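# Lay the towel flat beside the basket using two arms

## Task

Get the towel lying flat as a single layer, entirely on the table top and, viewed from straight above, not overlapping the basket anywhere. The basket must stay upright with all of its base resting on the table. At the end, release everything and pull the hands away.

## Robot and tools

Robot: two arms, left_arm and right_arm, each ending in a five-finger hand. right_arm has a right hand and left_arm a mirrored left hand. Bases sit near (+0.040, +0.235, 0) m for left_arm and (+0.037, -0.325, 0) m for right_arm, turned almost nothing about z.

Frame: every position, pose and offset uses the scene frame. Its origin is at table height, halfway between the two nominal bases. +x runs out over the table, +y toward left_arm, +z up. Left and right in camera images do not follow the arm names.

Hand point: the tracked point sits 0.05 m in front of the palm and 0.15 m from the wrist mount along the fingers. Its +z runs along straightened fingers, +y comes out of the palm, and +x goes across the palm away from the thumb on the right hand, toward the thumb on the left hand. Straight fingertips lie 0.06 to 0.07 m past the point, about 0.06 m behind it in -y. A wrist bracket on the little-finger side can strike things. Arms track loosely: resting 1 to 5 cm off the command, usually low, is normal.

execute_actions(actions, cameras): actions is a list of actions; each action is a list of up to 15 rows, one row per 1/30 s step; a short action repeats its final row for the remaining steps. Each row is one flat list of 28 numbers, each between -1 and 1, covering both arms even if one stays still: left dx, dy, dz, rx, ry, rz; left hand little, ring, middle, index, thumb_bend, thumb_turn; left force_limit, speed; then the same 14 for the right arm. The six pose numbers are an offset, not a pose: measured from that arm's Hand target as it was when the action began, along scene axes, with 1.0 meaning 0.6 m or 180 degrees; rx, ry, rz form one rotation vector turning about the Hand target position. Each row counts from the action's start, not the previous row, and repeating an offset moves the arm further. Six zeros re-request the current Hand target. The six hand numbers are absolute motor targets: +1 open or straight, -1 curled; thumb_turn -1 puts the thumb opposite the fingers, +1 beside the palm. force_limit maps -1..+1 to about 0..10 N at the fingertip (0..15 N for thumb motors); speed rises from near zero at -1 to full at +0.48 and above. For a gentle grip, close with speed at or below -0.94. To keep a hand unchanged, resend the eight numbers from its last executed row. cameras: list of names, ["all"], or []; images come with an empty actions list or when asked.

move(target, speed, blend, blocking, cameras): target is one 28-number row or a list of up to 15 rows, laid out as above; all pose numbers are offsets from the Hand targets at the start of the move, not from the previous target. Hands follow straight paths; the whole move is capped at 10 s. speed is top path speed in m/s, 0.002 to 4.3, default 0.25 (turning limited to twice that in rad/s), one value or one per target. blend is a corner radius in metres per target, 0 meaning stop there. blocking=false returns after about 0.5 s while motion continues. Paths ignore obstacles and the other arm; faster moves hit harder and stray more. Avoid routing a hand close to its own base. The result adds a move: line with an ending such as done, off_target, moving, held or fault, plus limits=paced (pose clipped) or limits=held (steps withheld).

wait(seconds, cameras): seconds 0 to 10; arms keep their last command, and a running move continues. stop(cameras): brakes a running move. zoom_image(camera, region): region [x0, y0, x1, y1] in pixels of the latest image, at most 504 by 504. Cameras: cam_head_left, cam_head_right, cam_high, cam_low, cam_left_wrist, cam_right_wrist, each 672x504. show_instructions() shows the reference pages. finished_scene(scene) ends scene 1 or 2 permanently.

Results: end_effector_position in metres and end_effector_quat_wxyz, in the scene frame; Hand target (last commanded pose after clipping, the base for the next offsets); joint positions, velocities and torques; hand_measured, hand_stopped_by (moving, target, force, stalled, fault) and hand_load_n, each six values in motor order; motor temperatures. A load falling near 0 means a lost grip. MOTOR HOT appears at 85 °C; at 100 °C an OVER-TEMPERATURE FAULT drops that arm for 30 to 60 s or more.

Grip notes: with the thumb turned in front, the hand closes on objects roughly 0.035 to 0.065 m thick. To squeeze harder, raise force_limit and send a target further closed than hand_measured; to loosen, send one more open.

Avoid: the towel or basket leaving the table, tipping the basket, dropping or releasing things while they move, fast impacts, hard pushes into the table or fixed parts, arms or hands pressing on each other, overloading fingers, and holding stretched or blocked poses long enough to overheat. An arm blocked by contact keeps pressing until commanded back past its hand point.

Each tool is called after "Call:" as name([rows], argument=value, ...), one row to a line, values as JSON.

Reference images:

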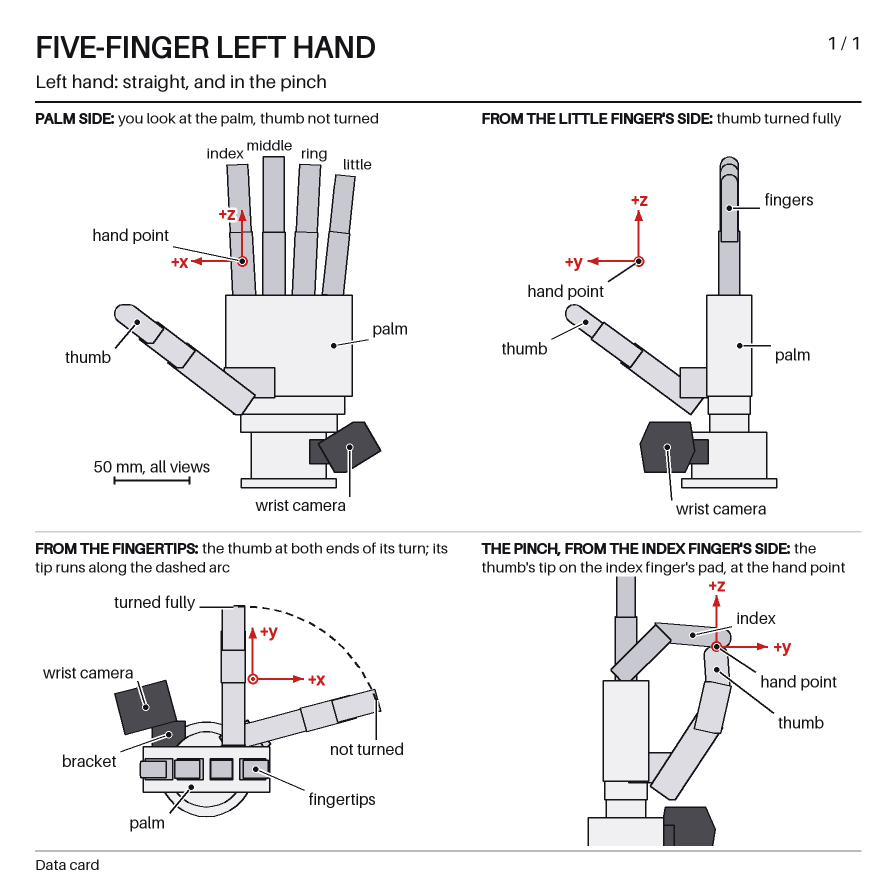

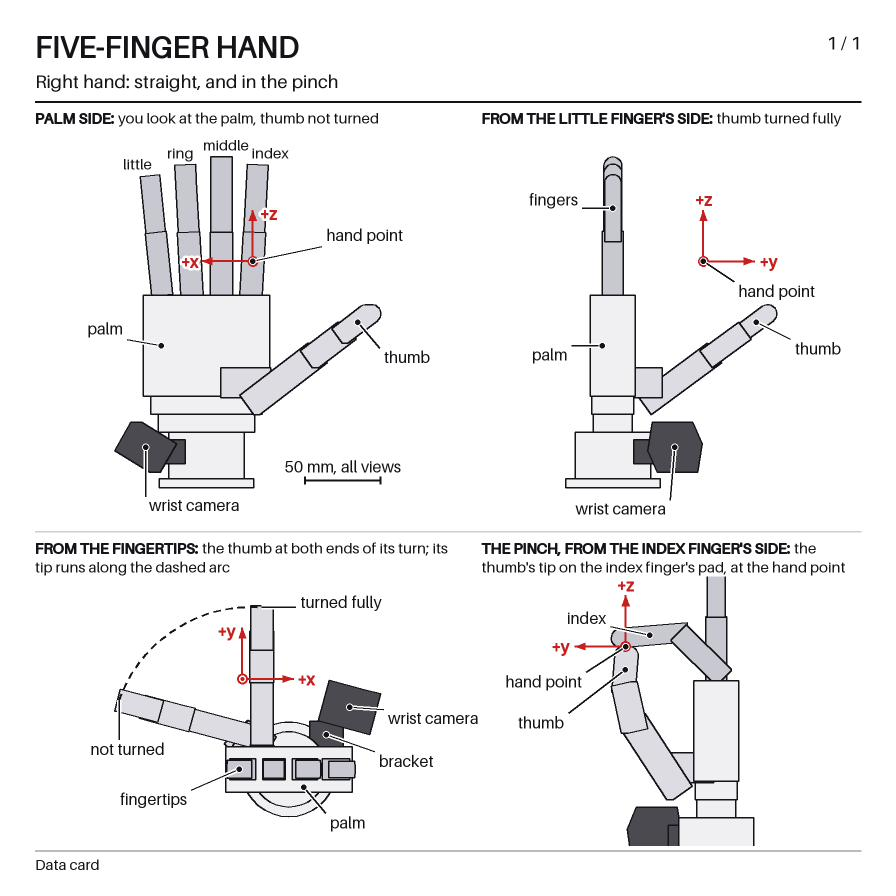

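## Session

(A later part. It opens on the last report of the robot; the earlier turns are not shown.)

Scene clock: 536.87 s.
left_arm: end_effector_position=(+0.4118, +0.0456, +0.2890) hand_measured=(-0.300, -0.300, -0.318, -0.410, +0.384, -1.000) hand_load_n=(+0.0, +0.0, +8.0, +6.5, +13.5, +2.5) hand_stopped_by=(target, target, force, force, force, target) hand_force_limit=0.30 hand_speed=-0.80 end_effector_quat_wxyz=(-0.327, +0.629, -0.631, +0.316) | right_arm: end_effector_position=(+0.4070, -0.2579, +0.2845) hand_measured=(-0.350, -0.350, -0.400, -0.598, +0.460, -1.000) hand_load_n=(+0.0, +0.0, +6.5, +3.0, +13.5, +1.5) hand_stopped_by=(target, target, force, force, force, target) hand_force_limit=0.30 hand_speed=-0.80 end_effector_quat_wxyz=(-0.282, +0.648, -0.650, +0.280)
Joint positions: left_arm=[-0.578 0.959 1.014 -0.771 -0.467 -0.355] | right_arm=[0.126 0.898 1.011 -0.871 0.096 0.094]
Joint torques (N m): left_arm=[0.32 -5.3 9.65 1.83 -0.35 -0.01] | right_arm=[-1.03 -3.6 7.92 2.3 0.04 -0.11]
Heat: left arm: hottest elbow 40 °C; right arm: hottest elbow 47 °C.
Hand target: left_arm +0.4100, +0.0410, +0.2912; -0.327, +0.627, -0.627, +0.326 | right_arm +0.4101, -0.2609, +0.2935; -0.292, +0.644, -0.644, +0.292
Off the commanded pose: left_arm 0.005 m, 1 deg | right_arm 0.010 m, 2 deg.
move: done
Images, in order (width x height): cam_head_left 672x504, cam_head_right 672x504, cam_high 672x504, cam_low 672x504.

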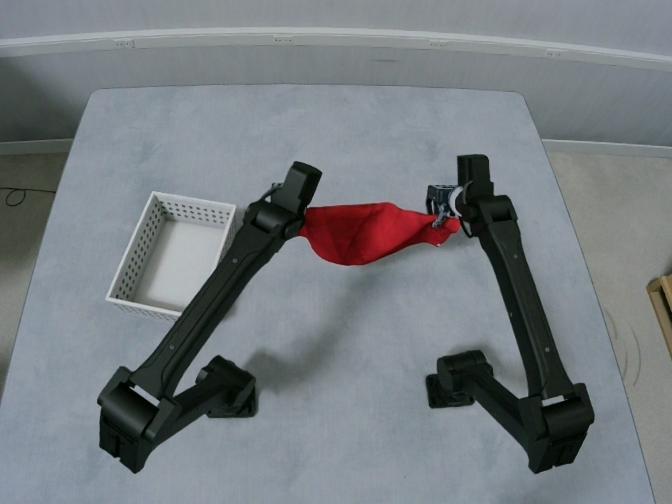

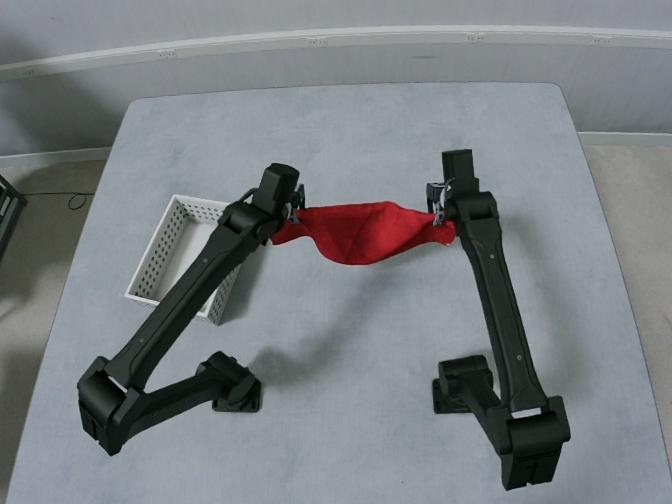

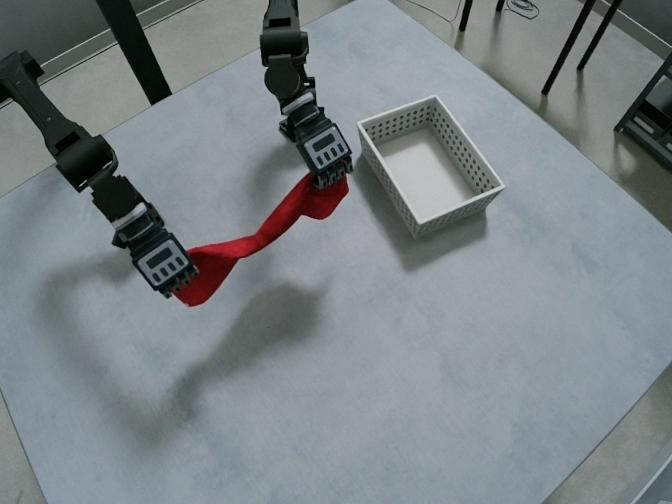

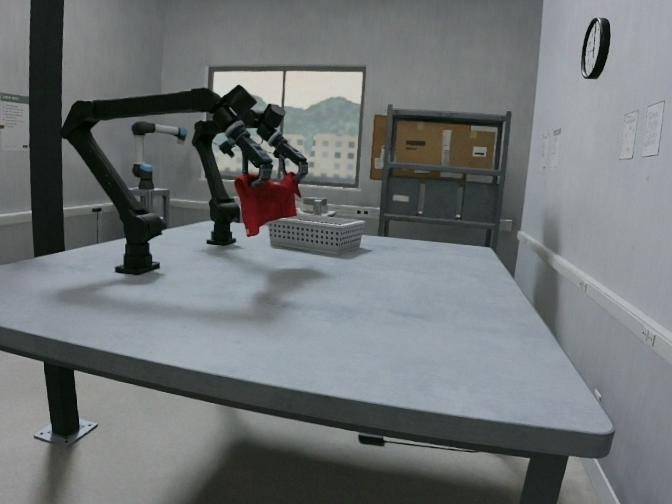

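Call:
move([
  [0.11, 0, -0.1, 0, 0, 0, -0.3, -0.3, -0.65, -0.65, 0.0, -1, 0.3, -0.8, 0.11, 0, -0.1, 0, 0, 0, -0.35, -0.35, -0.6, -0.6, 0.05, -1, 0.3, -0.8],
  [0.23, 0, -0.217, 0, 0, 0, -0.3, -0.3, -0.65, -0.65, 0.0, -1, 0.3, -0.8, 0.23, 0, -0.217, 0, 0, 0, -0.35, -0.35, -0.6, -0.6, 0.05, -1, 0.3, -0.8],
  [0.40, 0, -0.365, 0, 0, 0, -0.3, -0.3, -0.65, -0.65, 0.0, -1, 0.3, -0.8, 0.40, 0, -0.365, 0, 0, 0, -0.35, -0.35, -0.6, -0.6, 0.05, -1, 0.3, -0.8],
], speed=[0.5, 0.4, 0.25], blend=[0.03, 0.03, 0], cameras=["all"])

Call:
zoom_image(camera="cam_head_left", region=[250, 130, 480, 280])

Call:
zoom_image(camera="cam_high", region=[170, 200, 430, 420])

Call:
zoom_image(camera="cam_head_right", region=[270, 130, 500, 280])

Scene clock: 541.83 s.
left_arm: end_effector_position=(+0.6285, +0.0415, +0.0623) hand_measured=(-0.300, -0.300, -0.318, -0.410, +0.384, -1.000) hand_load_n=(+0.0, +0.0, +7.5, +6.5, +14.0, +2.0) hand_stopped_by=(target, target, force, force, force, target) hand_force_limit=0.30 hand_speed=-0.80 end_effector_quat_wxyz=(-0.318, +0.631, -0.634, +0.315) | right_arm: end_effector_position=(+0.6252, -0.2575, +0.0584) hand_measured=(-0.350, -0.350, -0.400, -0.598, +0.462, -1.000) hand_load_n=(+0.0, +0.0, +6.5, +3.0, +14.0, +2.0) hand_stopped_by=(target, target, force, force, force, target) hand_force_limit=0.30 hand_speed=-0.80 end_effector_quat_wxyz=(-0.277, +0.650, -0.652, +0.275)
Joint positions: left_arm=[-0.339 1.681 1.047 -0.037 -0.268 -0.199] | right_arm=[0.066 1.658 1.064 -0.176 0.051 0.056]
Joint torques (N m): left_arm=[2.43 -12.34 12.64 1.84 -0.04 0.11] | right_arm=[-0.97 -9.64 9.81 2.18 0.04 -0.14]
Heat: left arm: hottest elbow 40 °C; right arm: hottest elbow 47 °C.
Hand target: left_arm +0.6501, +0.0410, +0.0722; -0.327, +0.627, -0.627, +0.326 | right_arm +0.6502, -0.2609, +0.0748; -0.292, +0.644, -0.644, +0.292
Off the commanded pose: left_arm 0.024 m, 2 deg | right_arm 0.030 m, 3 deg.
move: off_target (left_arm, right_arm)

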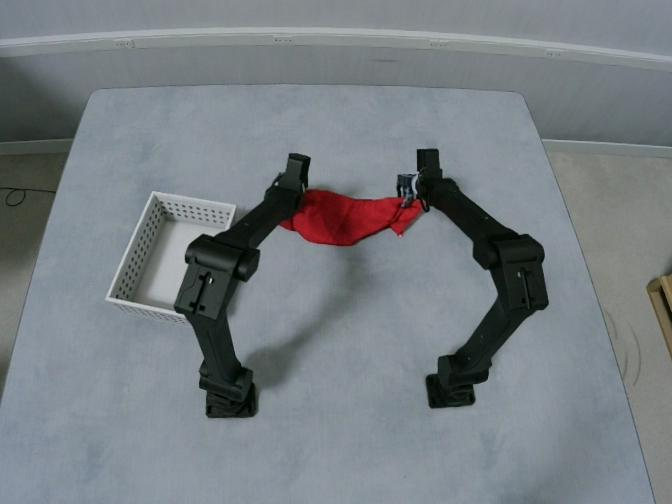

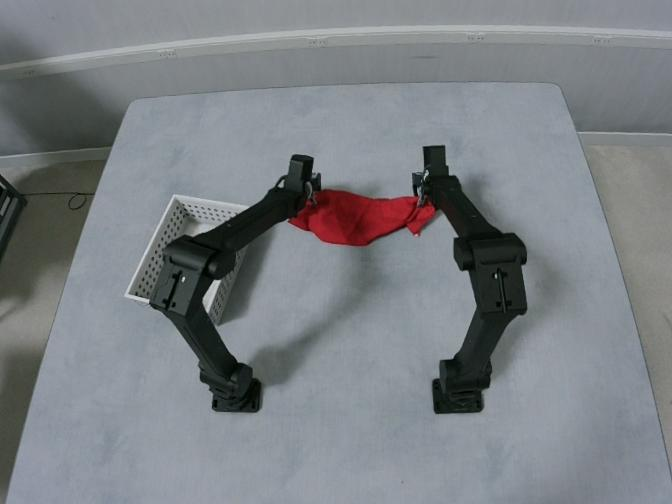

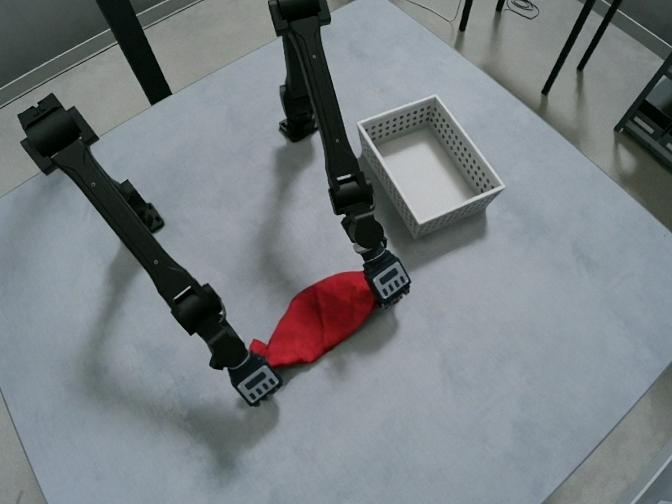

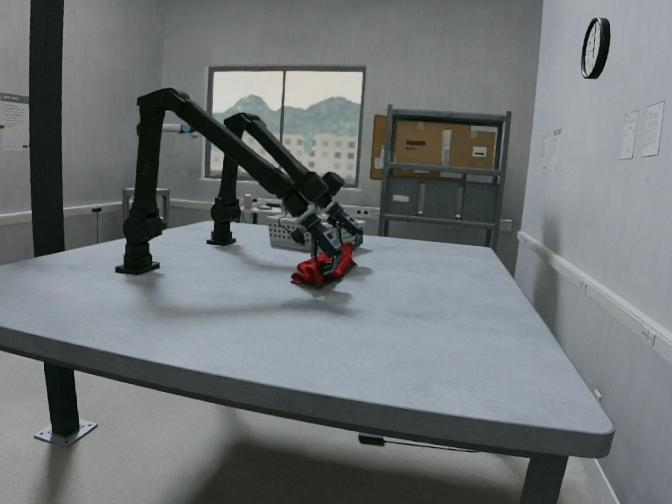

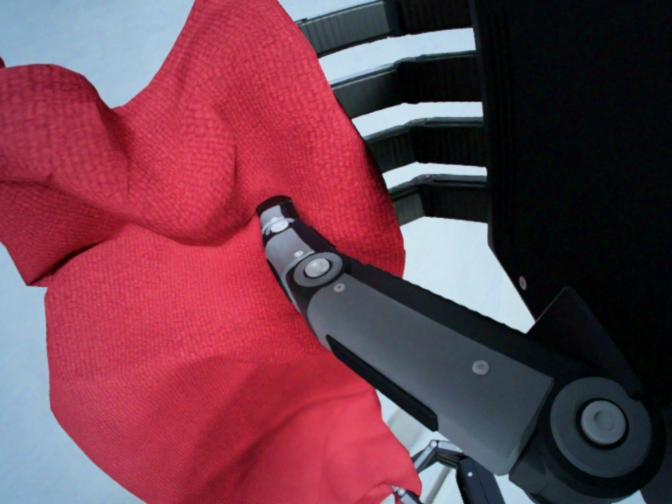

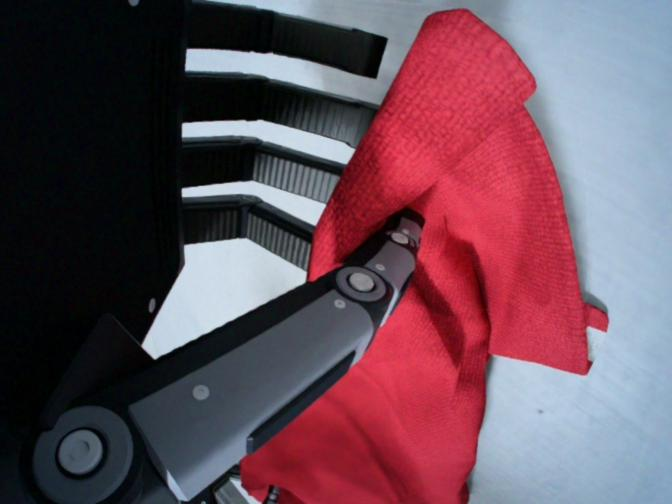

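Scaled by 2.191 from the camera's 672x504 image, which has a finer 960x720 frame.

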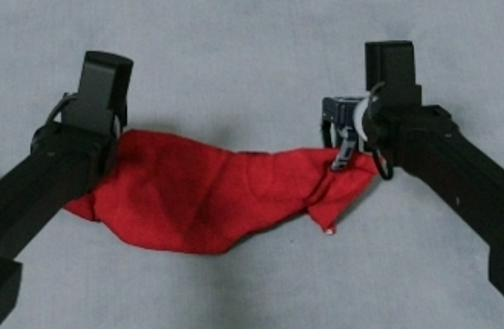

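Scaled by 1.938 from the camera's 672x504 image, which has a finer 960x720 frame.

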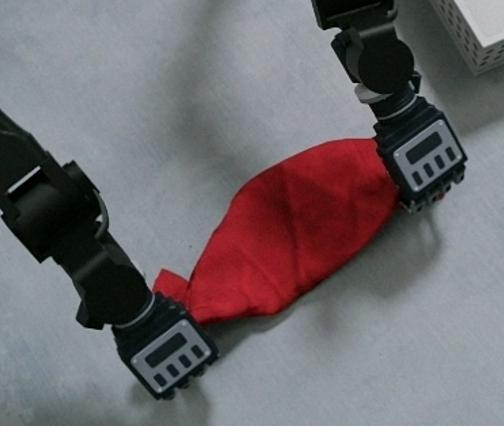

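Scaled by 2.191 from the camera's 672x504 image, which has a finer 960x720 frame.

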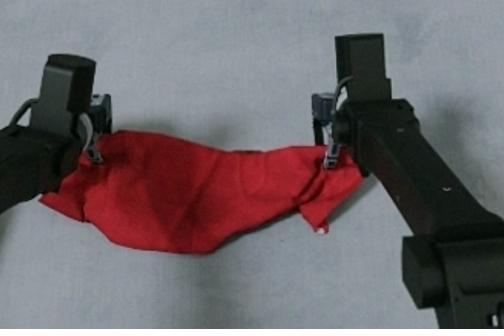

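Call:
move([
  [0, 0, -0.03, 0, 0, 0, -0.3, -0.3, -0.65, -0.65, 0.0, -1, 0.3, -0.8, 0, 0, -0.03, 0, 0, 0, -0.35, -0.35, -0.6, -0.6, 0.05, -1, 0.3, -0.8],
  [0, 0, -0.02, 0, 0, 0, 0.2, 0.2, 0.2, 0.2, 0.7, -1, 0.3, -0.3, 0, 0, -0.03, 0, 0, 0, -0.35, -0.35, -0.6, -0.6, 0.05, -1, 0.3, -0.8],
  [0, 0.0, 0.14, 0, 0, 0, 0.5, 0.5, 0.5, 0.5, 1, -1, 0.3, 0, 0, 0, -0.03, 0, 0, 0, -0.35, -0.35, -0.6, -0.6, 0.05, -1, 0.3, -0.8],
  [-0.05, 0.2, 0.25, 0, 0, 0, 0.5, 0.5, 0.5, 0.5, 1, -1, 0.3, 0, 0, 0, -0.03, 0, 0, 0, -0.35, -0.35, -0.6, -0.6, 0.05, -1, 0.3, -0.8],
], speed=[0.1, 0.1, 0.15, 0.25], cameras=["all"])

Call:
zoom_image(camera="cam_head_left", region=[250, 130, 480, 280])

Call:
zoom_image(camera="cam_high", region=[210, 230, 420, 400])

Call:
zoom_image(camera="cam_head_right", region=[270, 130, 500, 280])

Scene clock: 548.37 s.
left_arm: end_effector_position=(+0.6198, +0.1581, +0.2236) hand_measured=(+0.500, +0.500, +0.500, +0.500, +1.000, -1.000) hand_load_n=(+0.0, +0.0, +0.0, +0.0, +0.0, +0.0) hand_stopped_by=(target, target, target, target, target, target) hand_force_limit=0.30 hand_speed=0.00 end_effector_quat_wxyz=(-0.328, +0.628, -0.624, +0.330) | right_arm: end_effector_position=(+0.6337, -0.2572, +0.0485) hand_measured=(-0.350, -0.350, -0.400, -0.598, +0.462, -1.000) hand_load_n=(+0.0, +0.0, +6.0, +3.0, +13.5, +2.0) hand_stopped_by=(target, target, force, force, force, target) hand_force_limit=0.30 hand_speed=-0.80 end_effector_quat_wxyz=(-0.283, +0.647, -0.650, +0.280)
Joint positions: left_arm=[-0.103 1.398 1.161 -0.368 -0.082 -0.063] | right_arm=[0.066 1.688 1.064 -0.128 0.051 0.055]
Joint torques (N m): left_arm=[1.9 -10.99 10.81 1.05 0.04 0.07] | right_arm=[-0.97 -9.76 8.44 2.19 0.03 -0.14]
Heat: left arm: hottest elbow 40 °C; right arm: hottest elbow 45 °C.
Hand target: left_arm +0.6200, +0.1609, +0.2220; -0.327, +0.627, -0.627, +0.326 | right_arm +0.6502, -0.2609, +0.0566; -0.292, +0.644, -0.644, +0.292
Off the commanded pose: left_arm 0.003 m, 1 deg | right_arm 0.019 m, 2 deg.
move: off_target (right_arm); target 2's new numbers were sent with left_arm's hand 0.016 m and 1 deg from that target; target 3's new numbers were sent with left_arm's hand 0.022 m and 1 deg from that target

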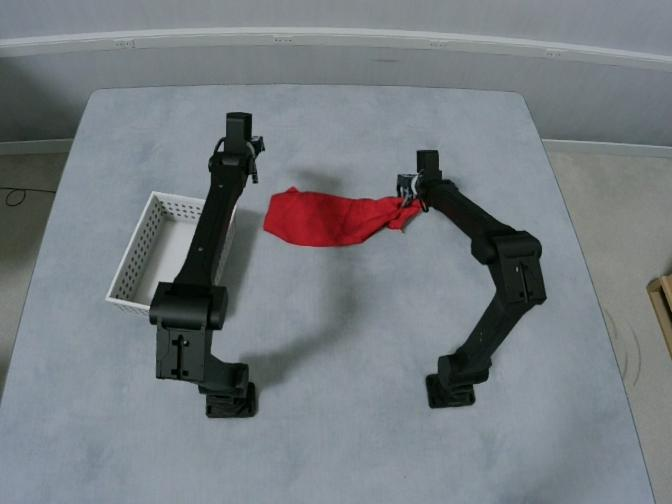

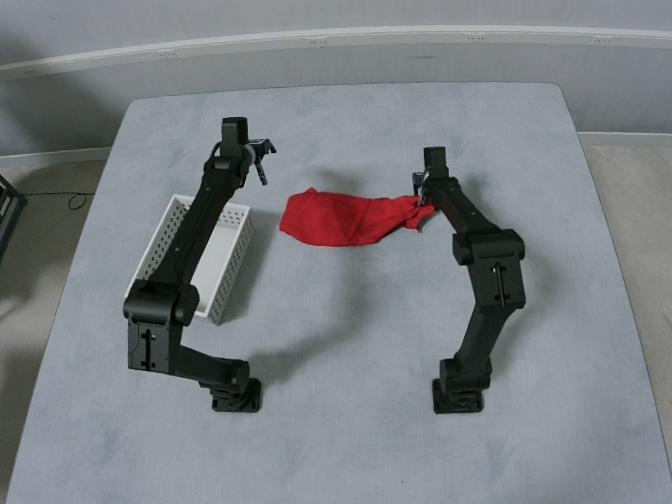

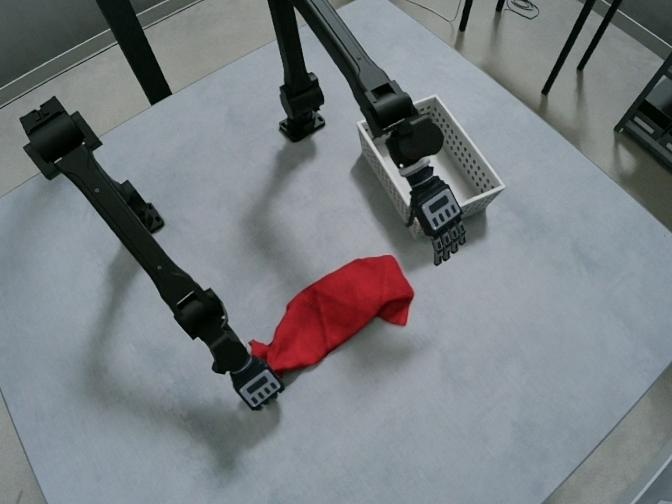

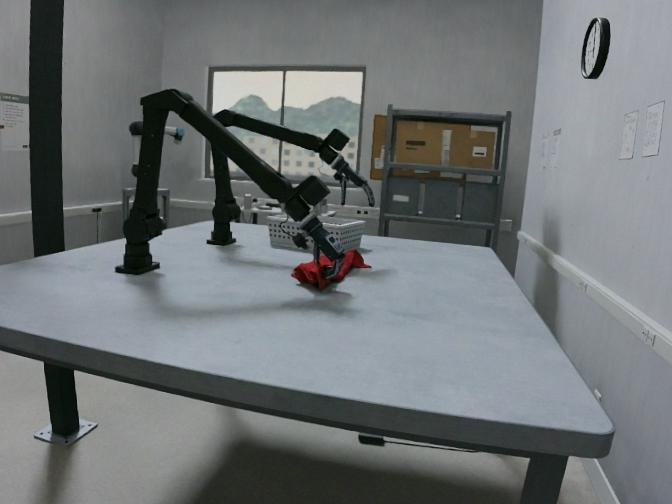

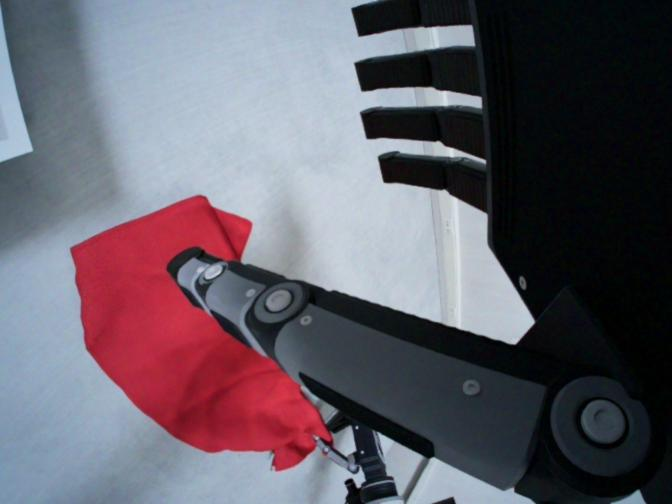

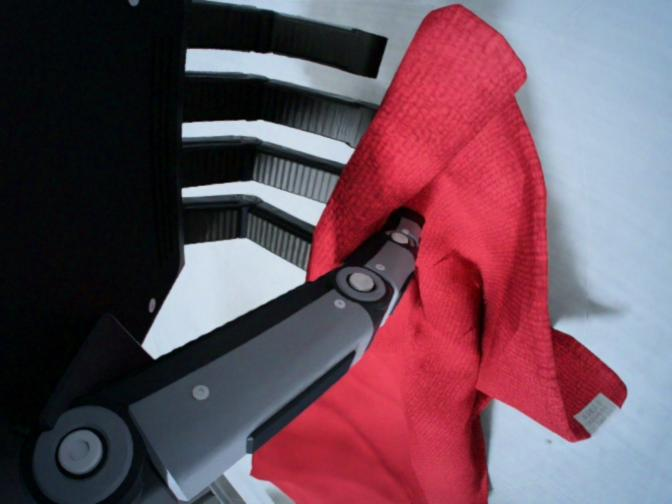

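Scaled by 2.191 from the camera's 672x504 image, which has a finer 960x720 frame.

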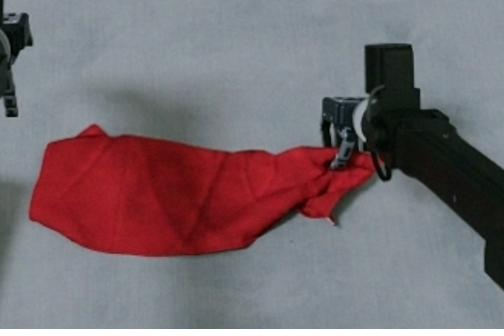

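Scaled by 2.400 from the camera's 672x504 image, which has a finer 960x720 frame.

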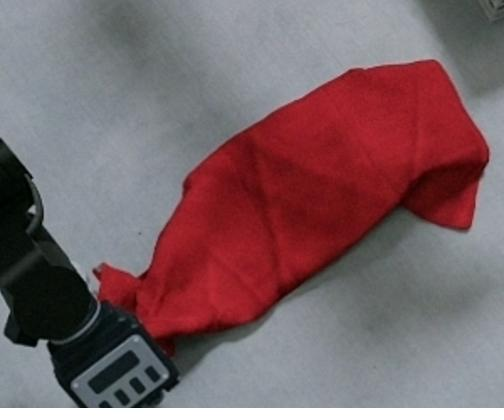

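Scaled by 2.191 from the camera's 672x504 image, which has a finer 960x720 frame.

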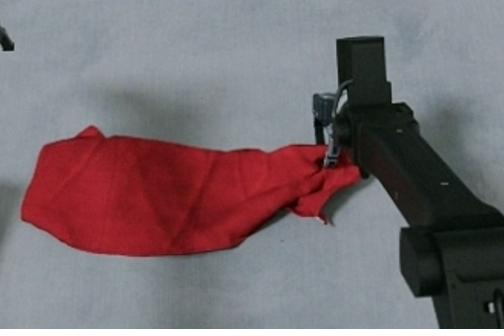

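Call:
move(target=[-0.02, -0.183, -0.14, 0, 0, 0, 0.5, 0.5, 0.5, 0.5, 1, -1, 0.3, 0, 0, 0, 0.0, 0, 0, 0, -0.35, -0.35, -0.6, -0.6, 0.05, -1, 0.3, -0.8], speed=0.2, cameras=["cam_left_wrist", "cam_high", "cam_head_left"])

Call:
zoom_image(camera="cam_high", region=[210, 220, 430, 400])

Scene clock: 555.77 s.
left_arm: end_effector_position=(+0.6066, +0.0557, +0.1457) hand_measured=(+0.500, +0.500, +0.500, +0.500, +1.000, -1.000) hand_load_n=(+0.0, +0.0, +0.0, +0.0, +0.0, +0.0) hand_stopped_by=(target, target, target, target, target, target) hand_force_limit=0.30 hand_speed=0.00 end_effector_quat_wxyz=(-0.329, +0.626, -0.628, +0.326) | right_arm: end_effector_position=(+0.6337, -0.2572, +0.0485) hand_measured=(-0.350, -0.350, -0.400, -0.598, +0.462, -1.000) hand_load_n=(+0.0, +0.0, +6.0, +2.5, +13.5, +2.0) hand_stopped_by=(target, target, force, force, force, target) hand_force_limit=0.30 hand_speed=-0.80 end_effector_quat_wxyz=(-0.283, +0.647, -0.650, +0.280)
Joint positions: left_arm=[-0.329 1.495 1.053 -0.193 -0.268 -0.186] | right_arm=[0.066 1.688 1.064 -0.128 0.051 0.055]
Joint torques (N m): left_arm=[0.85 -10.58 9.57 1.94 -0.29 -0.06] | right_arm=[-0.91 -9.7 8.46 2.19 0.03 -0.13]
Heat: left arm: hottest elbow 40 °C; right arm: hottest elbow 44 °C.
Hand target: left_arm +0.6081, +0.0511, +0.1380; -0.327, +0.627, -0.627, +0.326 | right_arm +0.6502, -0.2609, +0.0566; -0.292, +0.644, -0.644, +0.292
Off the commanded pose: left_arm 0.009 m, 0 deg | right_arm 0.019 m, 2 deg.
move: off_target (right_arm)
Images, in order (width x height): cam_head_left 672x504, cam_high 672x504, cam_left_wrist 672x504.

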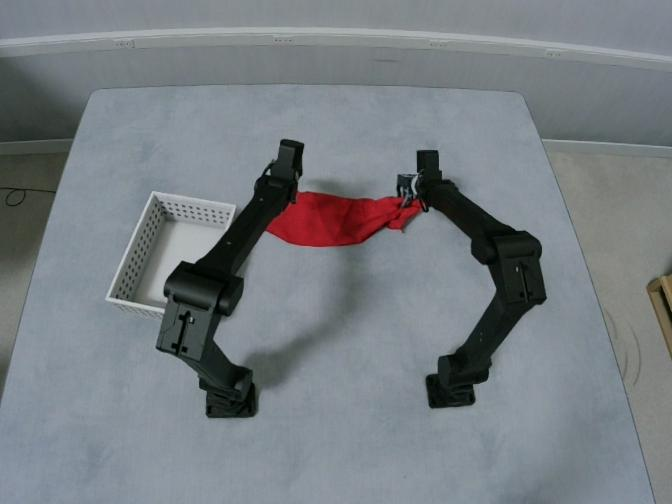

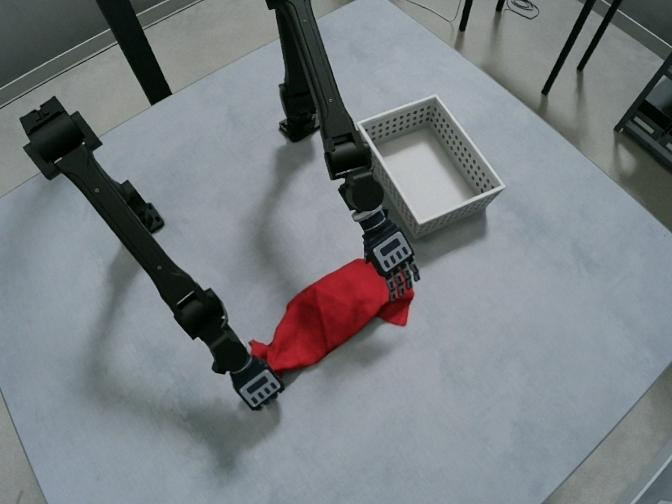

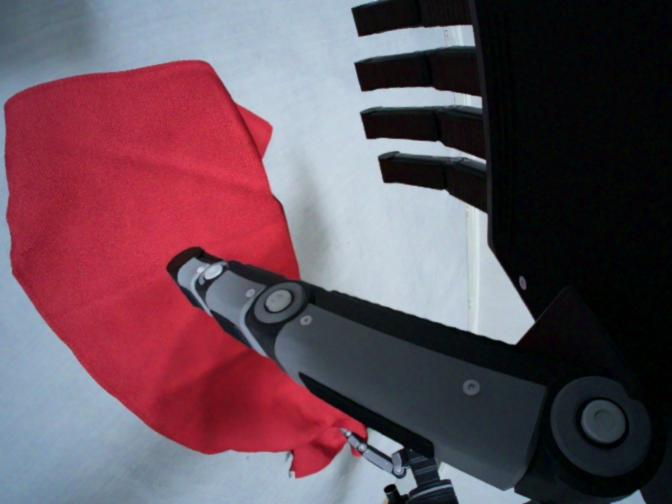

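Scaled by 2.291 from the camera's 672x504 image, which has a finer 960x720 frame.

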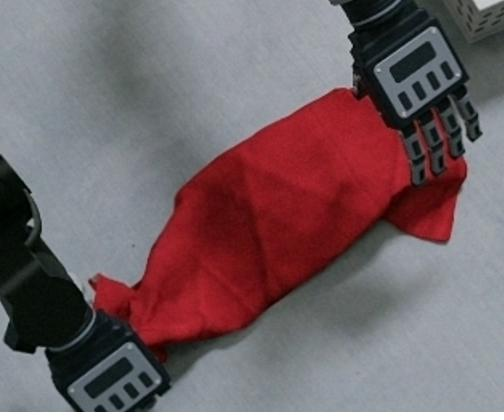

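Call:
zoom_image(camera="cam_left_wrist", region=[150, 30, 350, 230])

Call:
zoom_image(camera="cam_left_wrist", region=[0, 40, 200, 340])

Call:
zoom_image(camera="cam_high", region=[340, 240, 430, 340])

Scaled by 2.520 from the camera's 672x504 image, which has a finer 960x720 frame.

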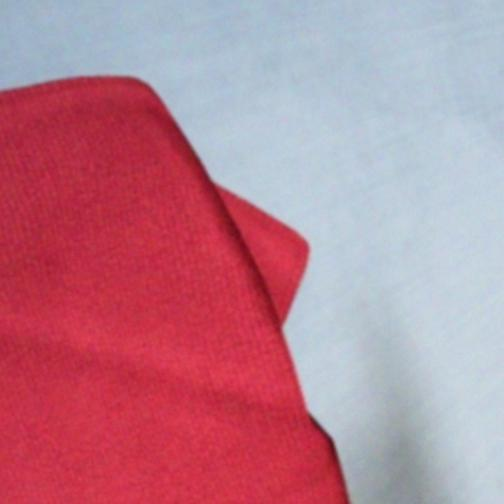

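Scaled by 1.680 from the camera's 672x504 image, which has a finer 960x720 frame.

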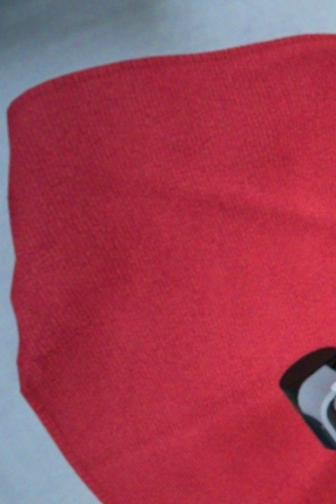

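Scaled by 5.040 from the camera's 672x504 image, which has a finer 960x720 frame.

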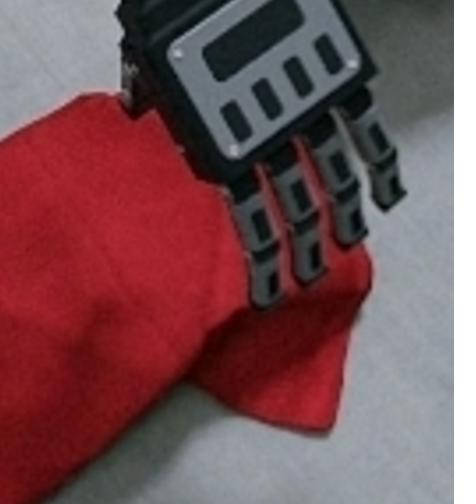

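Call:
move([
  [-0.12, -0.035, -0.15, 0, 0, 0, 0.5, 0.5, 0.5, 0.5, 1, -1, 0.3, 0, 0, 0, 0, 0, 0, 0, -0.35, -0.35, -0.6, -0.6, 0.05, -1, 0.3, -0.8],
  [-0.12, -0.035, -0.205, 0, 0, 0, 0.5, 0.5, 0.5, 0.5, 1, -1, 0.3, 0, 0, 0, 0, 0, 0, 0, -0.35, -0.35, -0.6, -0.6, 0.05, -1, 0.3, -0.8],
  [-0.12, -0.035, -0.205, 0, 0, 0, 0.5, 0.5, 0.5, 0.5, 1, -1, 0.3, 0, -0.15, -0.02, 0.27, 0, 0, 0, -0.35, -0.35, -0.6, -0.6, 0.05, -1, 0.3, -0.8],
], speed=[0.2, 0.1, 0.2], cameras=["all"])

Call:
zoom_image(camera="cam_head_left", region=[250, 130, 480, 280])

Call:
zoom_image(camera="cam_high", region=[210, 220, 430, 400])

Scene clock: 570.20 s.
left_arm: end_effector_position=(+0.5401, +0.0343, +0.0261) hand_measured=(+0.500, +0.500, +0.500, +0.500, +1.000, -1.000) hand_load_n=(-0.5, +0.0, -0.5, +0.0, +0.0, +0.0) hand_stopped_by=(target, target, target, target, target, target) hand_force_limit=0.30 hand_speed=0.00 end_effector_quat_wxyz=(-0.331, +0.627, -0.624, +0.330) | right_arm: end_effector_position=(+0.5476, -0.2691, +0.1910) hand_measured=(-0.350, -0.350, -0.400, -0.598, +0.462, -1.000) hand_load_n=(+0.0, +0.0, +6.0, +3.0, +13.5, +1.5) hand_stopped_by=(target, target, force, force, force, target) hand_force_limit=0.30 hand_speed=-0.80 end_effector_quat_wxyz=(-0.277, +0.650, -0.651, +0.276)
Joint positions: left_arm=[-0.431 1.572 0.753 0.175 -0.353 -0.255] | right_arm=[0.052 1.311 1.064 -0.521 0.041 0.044]
Joint torques (N m): left_arm=[0.91 -9.52 7.01 1.8 -0.28 -0.07] | right_arm=[-0.97 -8 10.59 1.35 0 -0.12]
Heat: left arm: hottest elbow 39 °C; right arm: hottest elbow 43 °C.
Hand target: left_arm +0.5362, +0.0302, +0.0152; -0.327, +0.627, -0.627, +0.326 | right_arm +0.5602, -0.2729, +0.2187; -0.292, +0.644, -0.644, +0.292
Off the commanded pose: left_arm 0.013 m, 1 deg | right_arm 0.031 m, 3 deg.
move: off_target (left_arm, right_arm)

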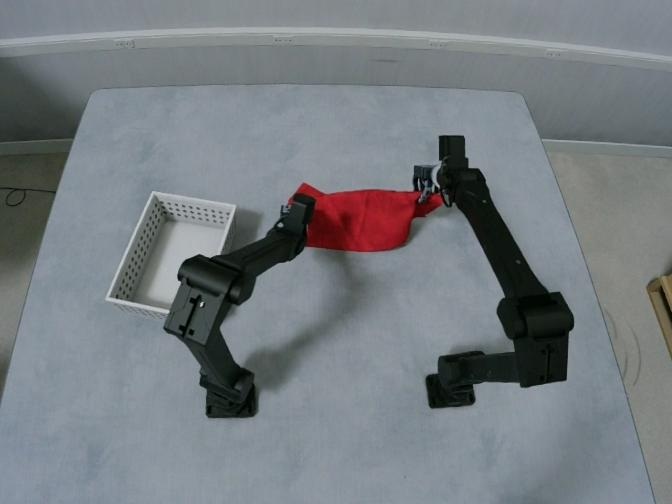

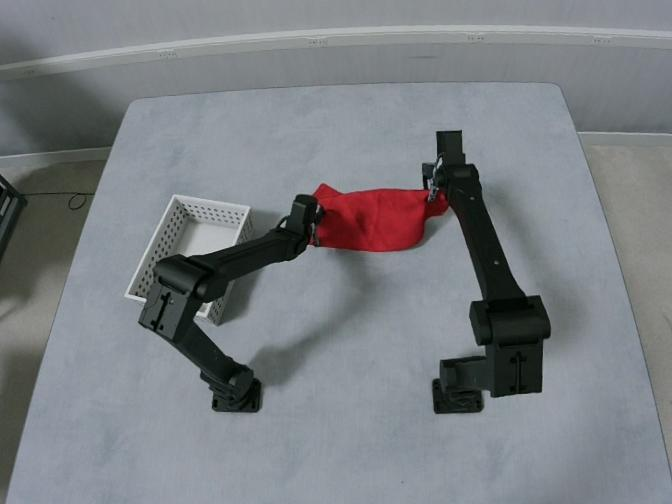

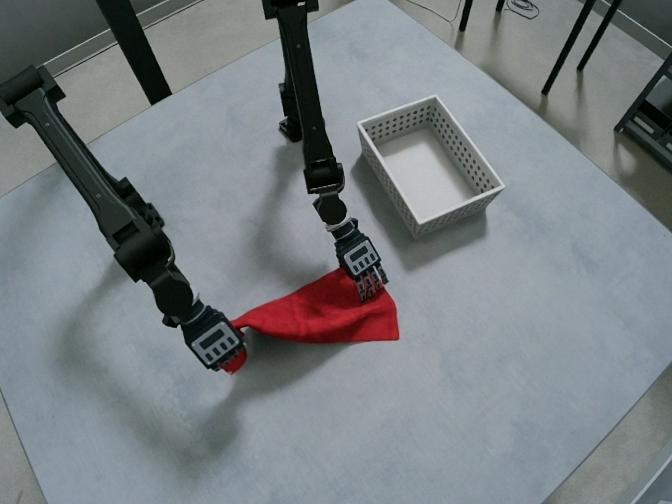

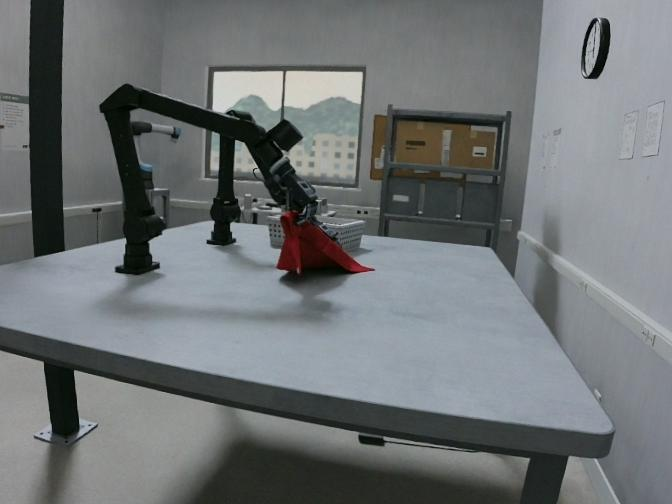

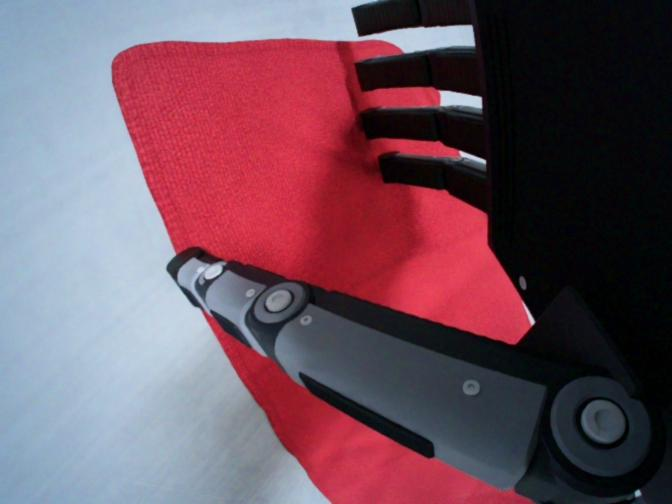

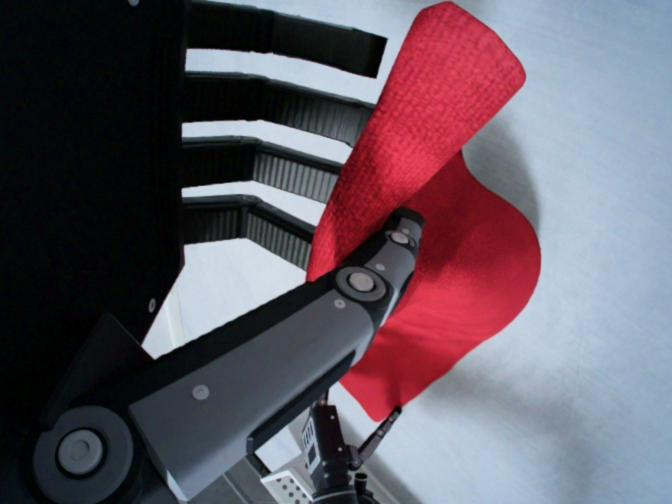

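Scaled by 2.191 from the camera's 672x504 image, which has a finer 960x720 frame.

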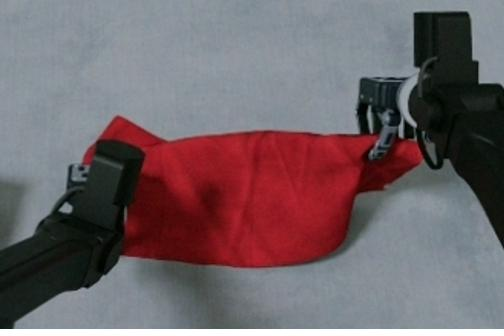

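Scaled by 2.291 from the camera's 672x504 image, which has a finer 960x720 frame.

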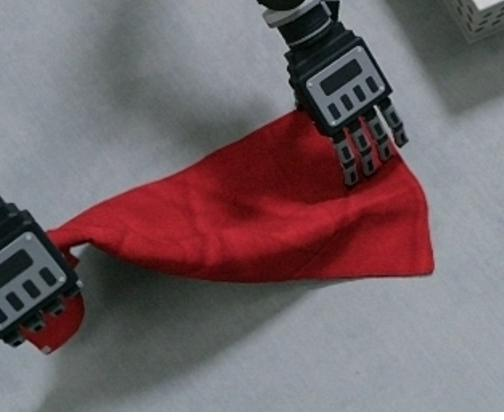

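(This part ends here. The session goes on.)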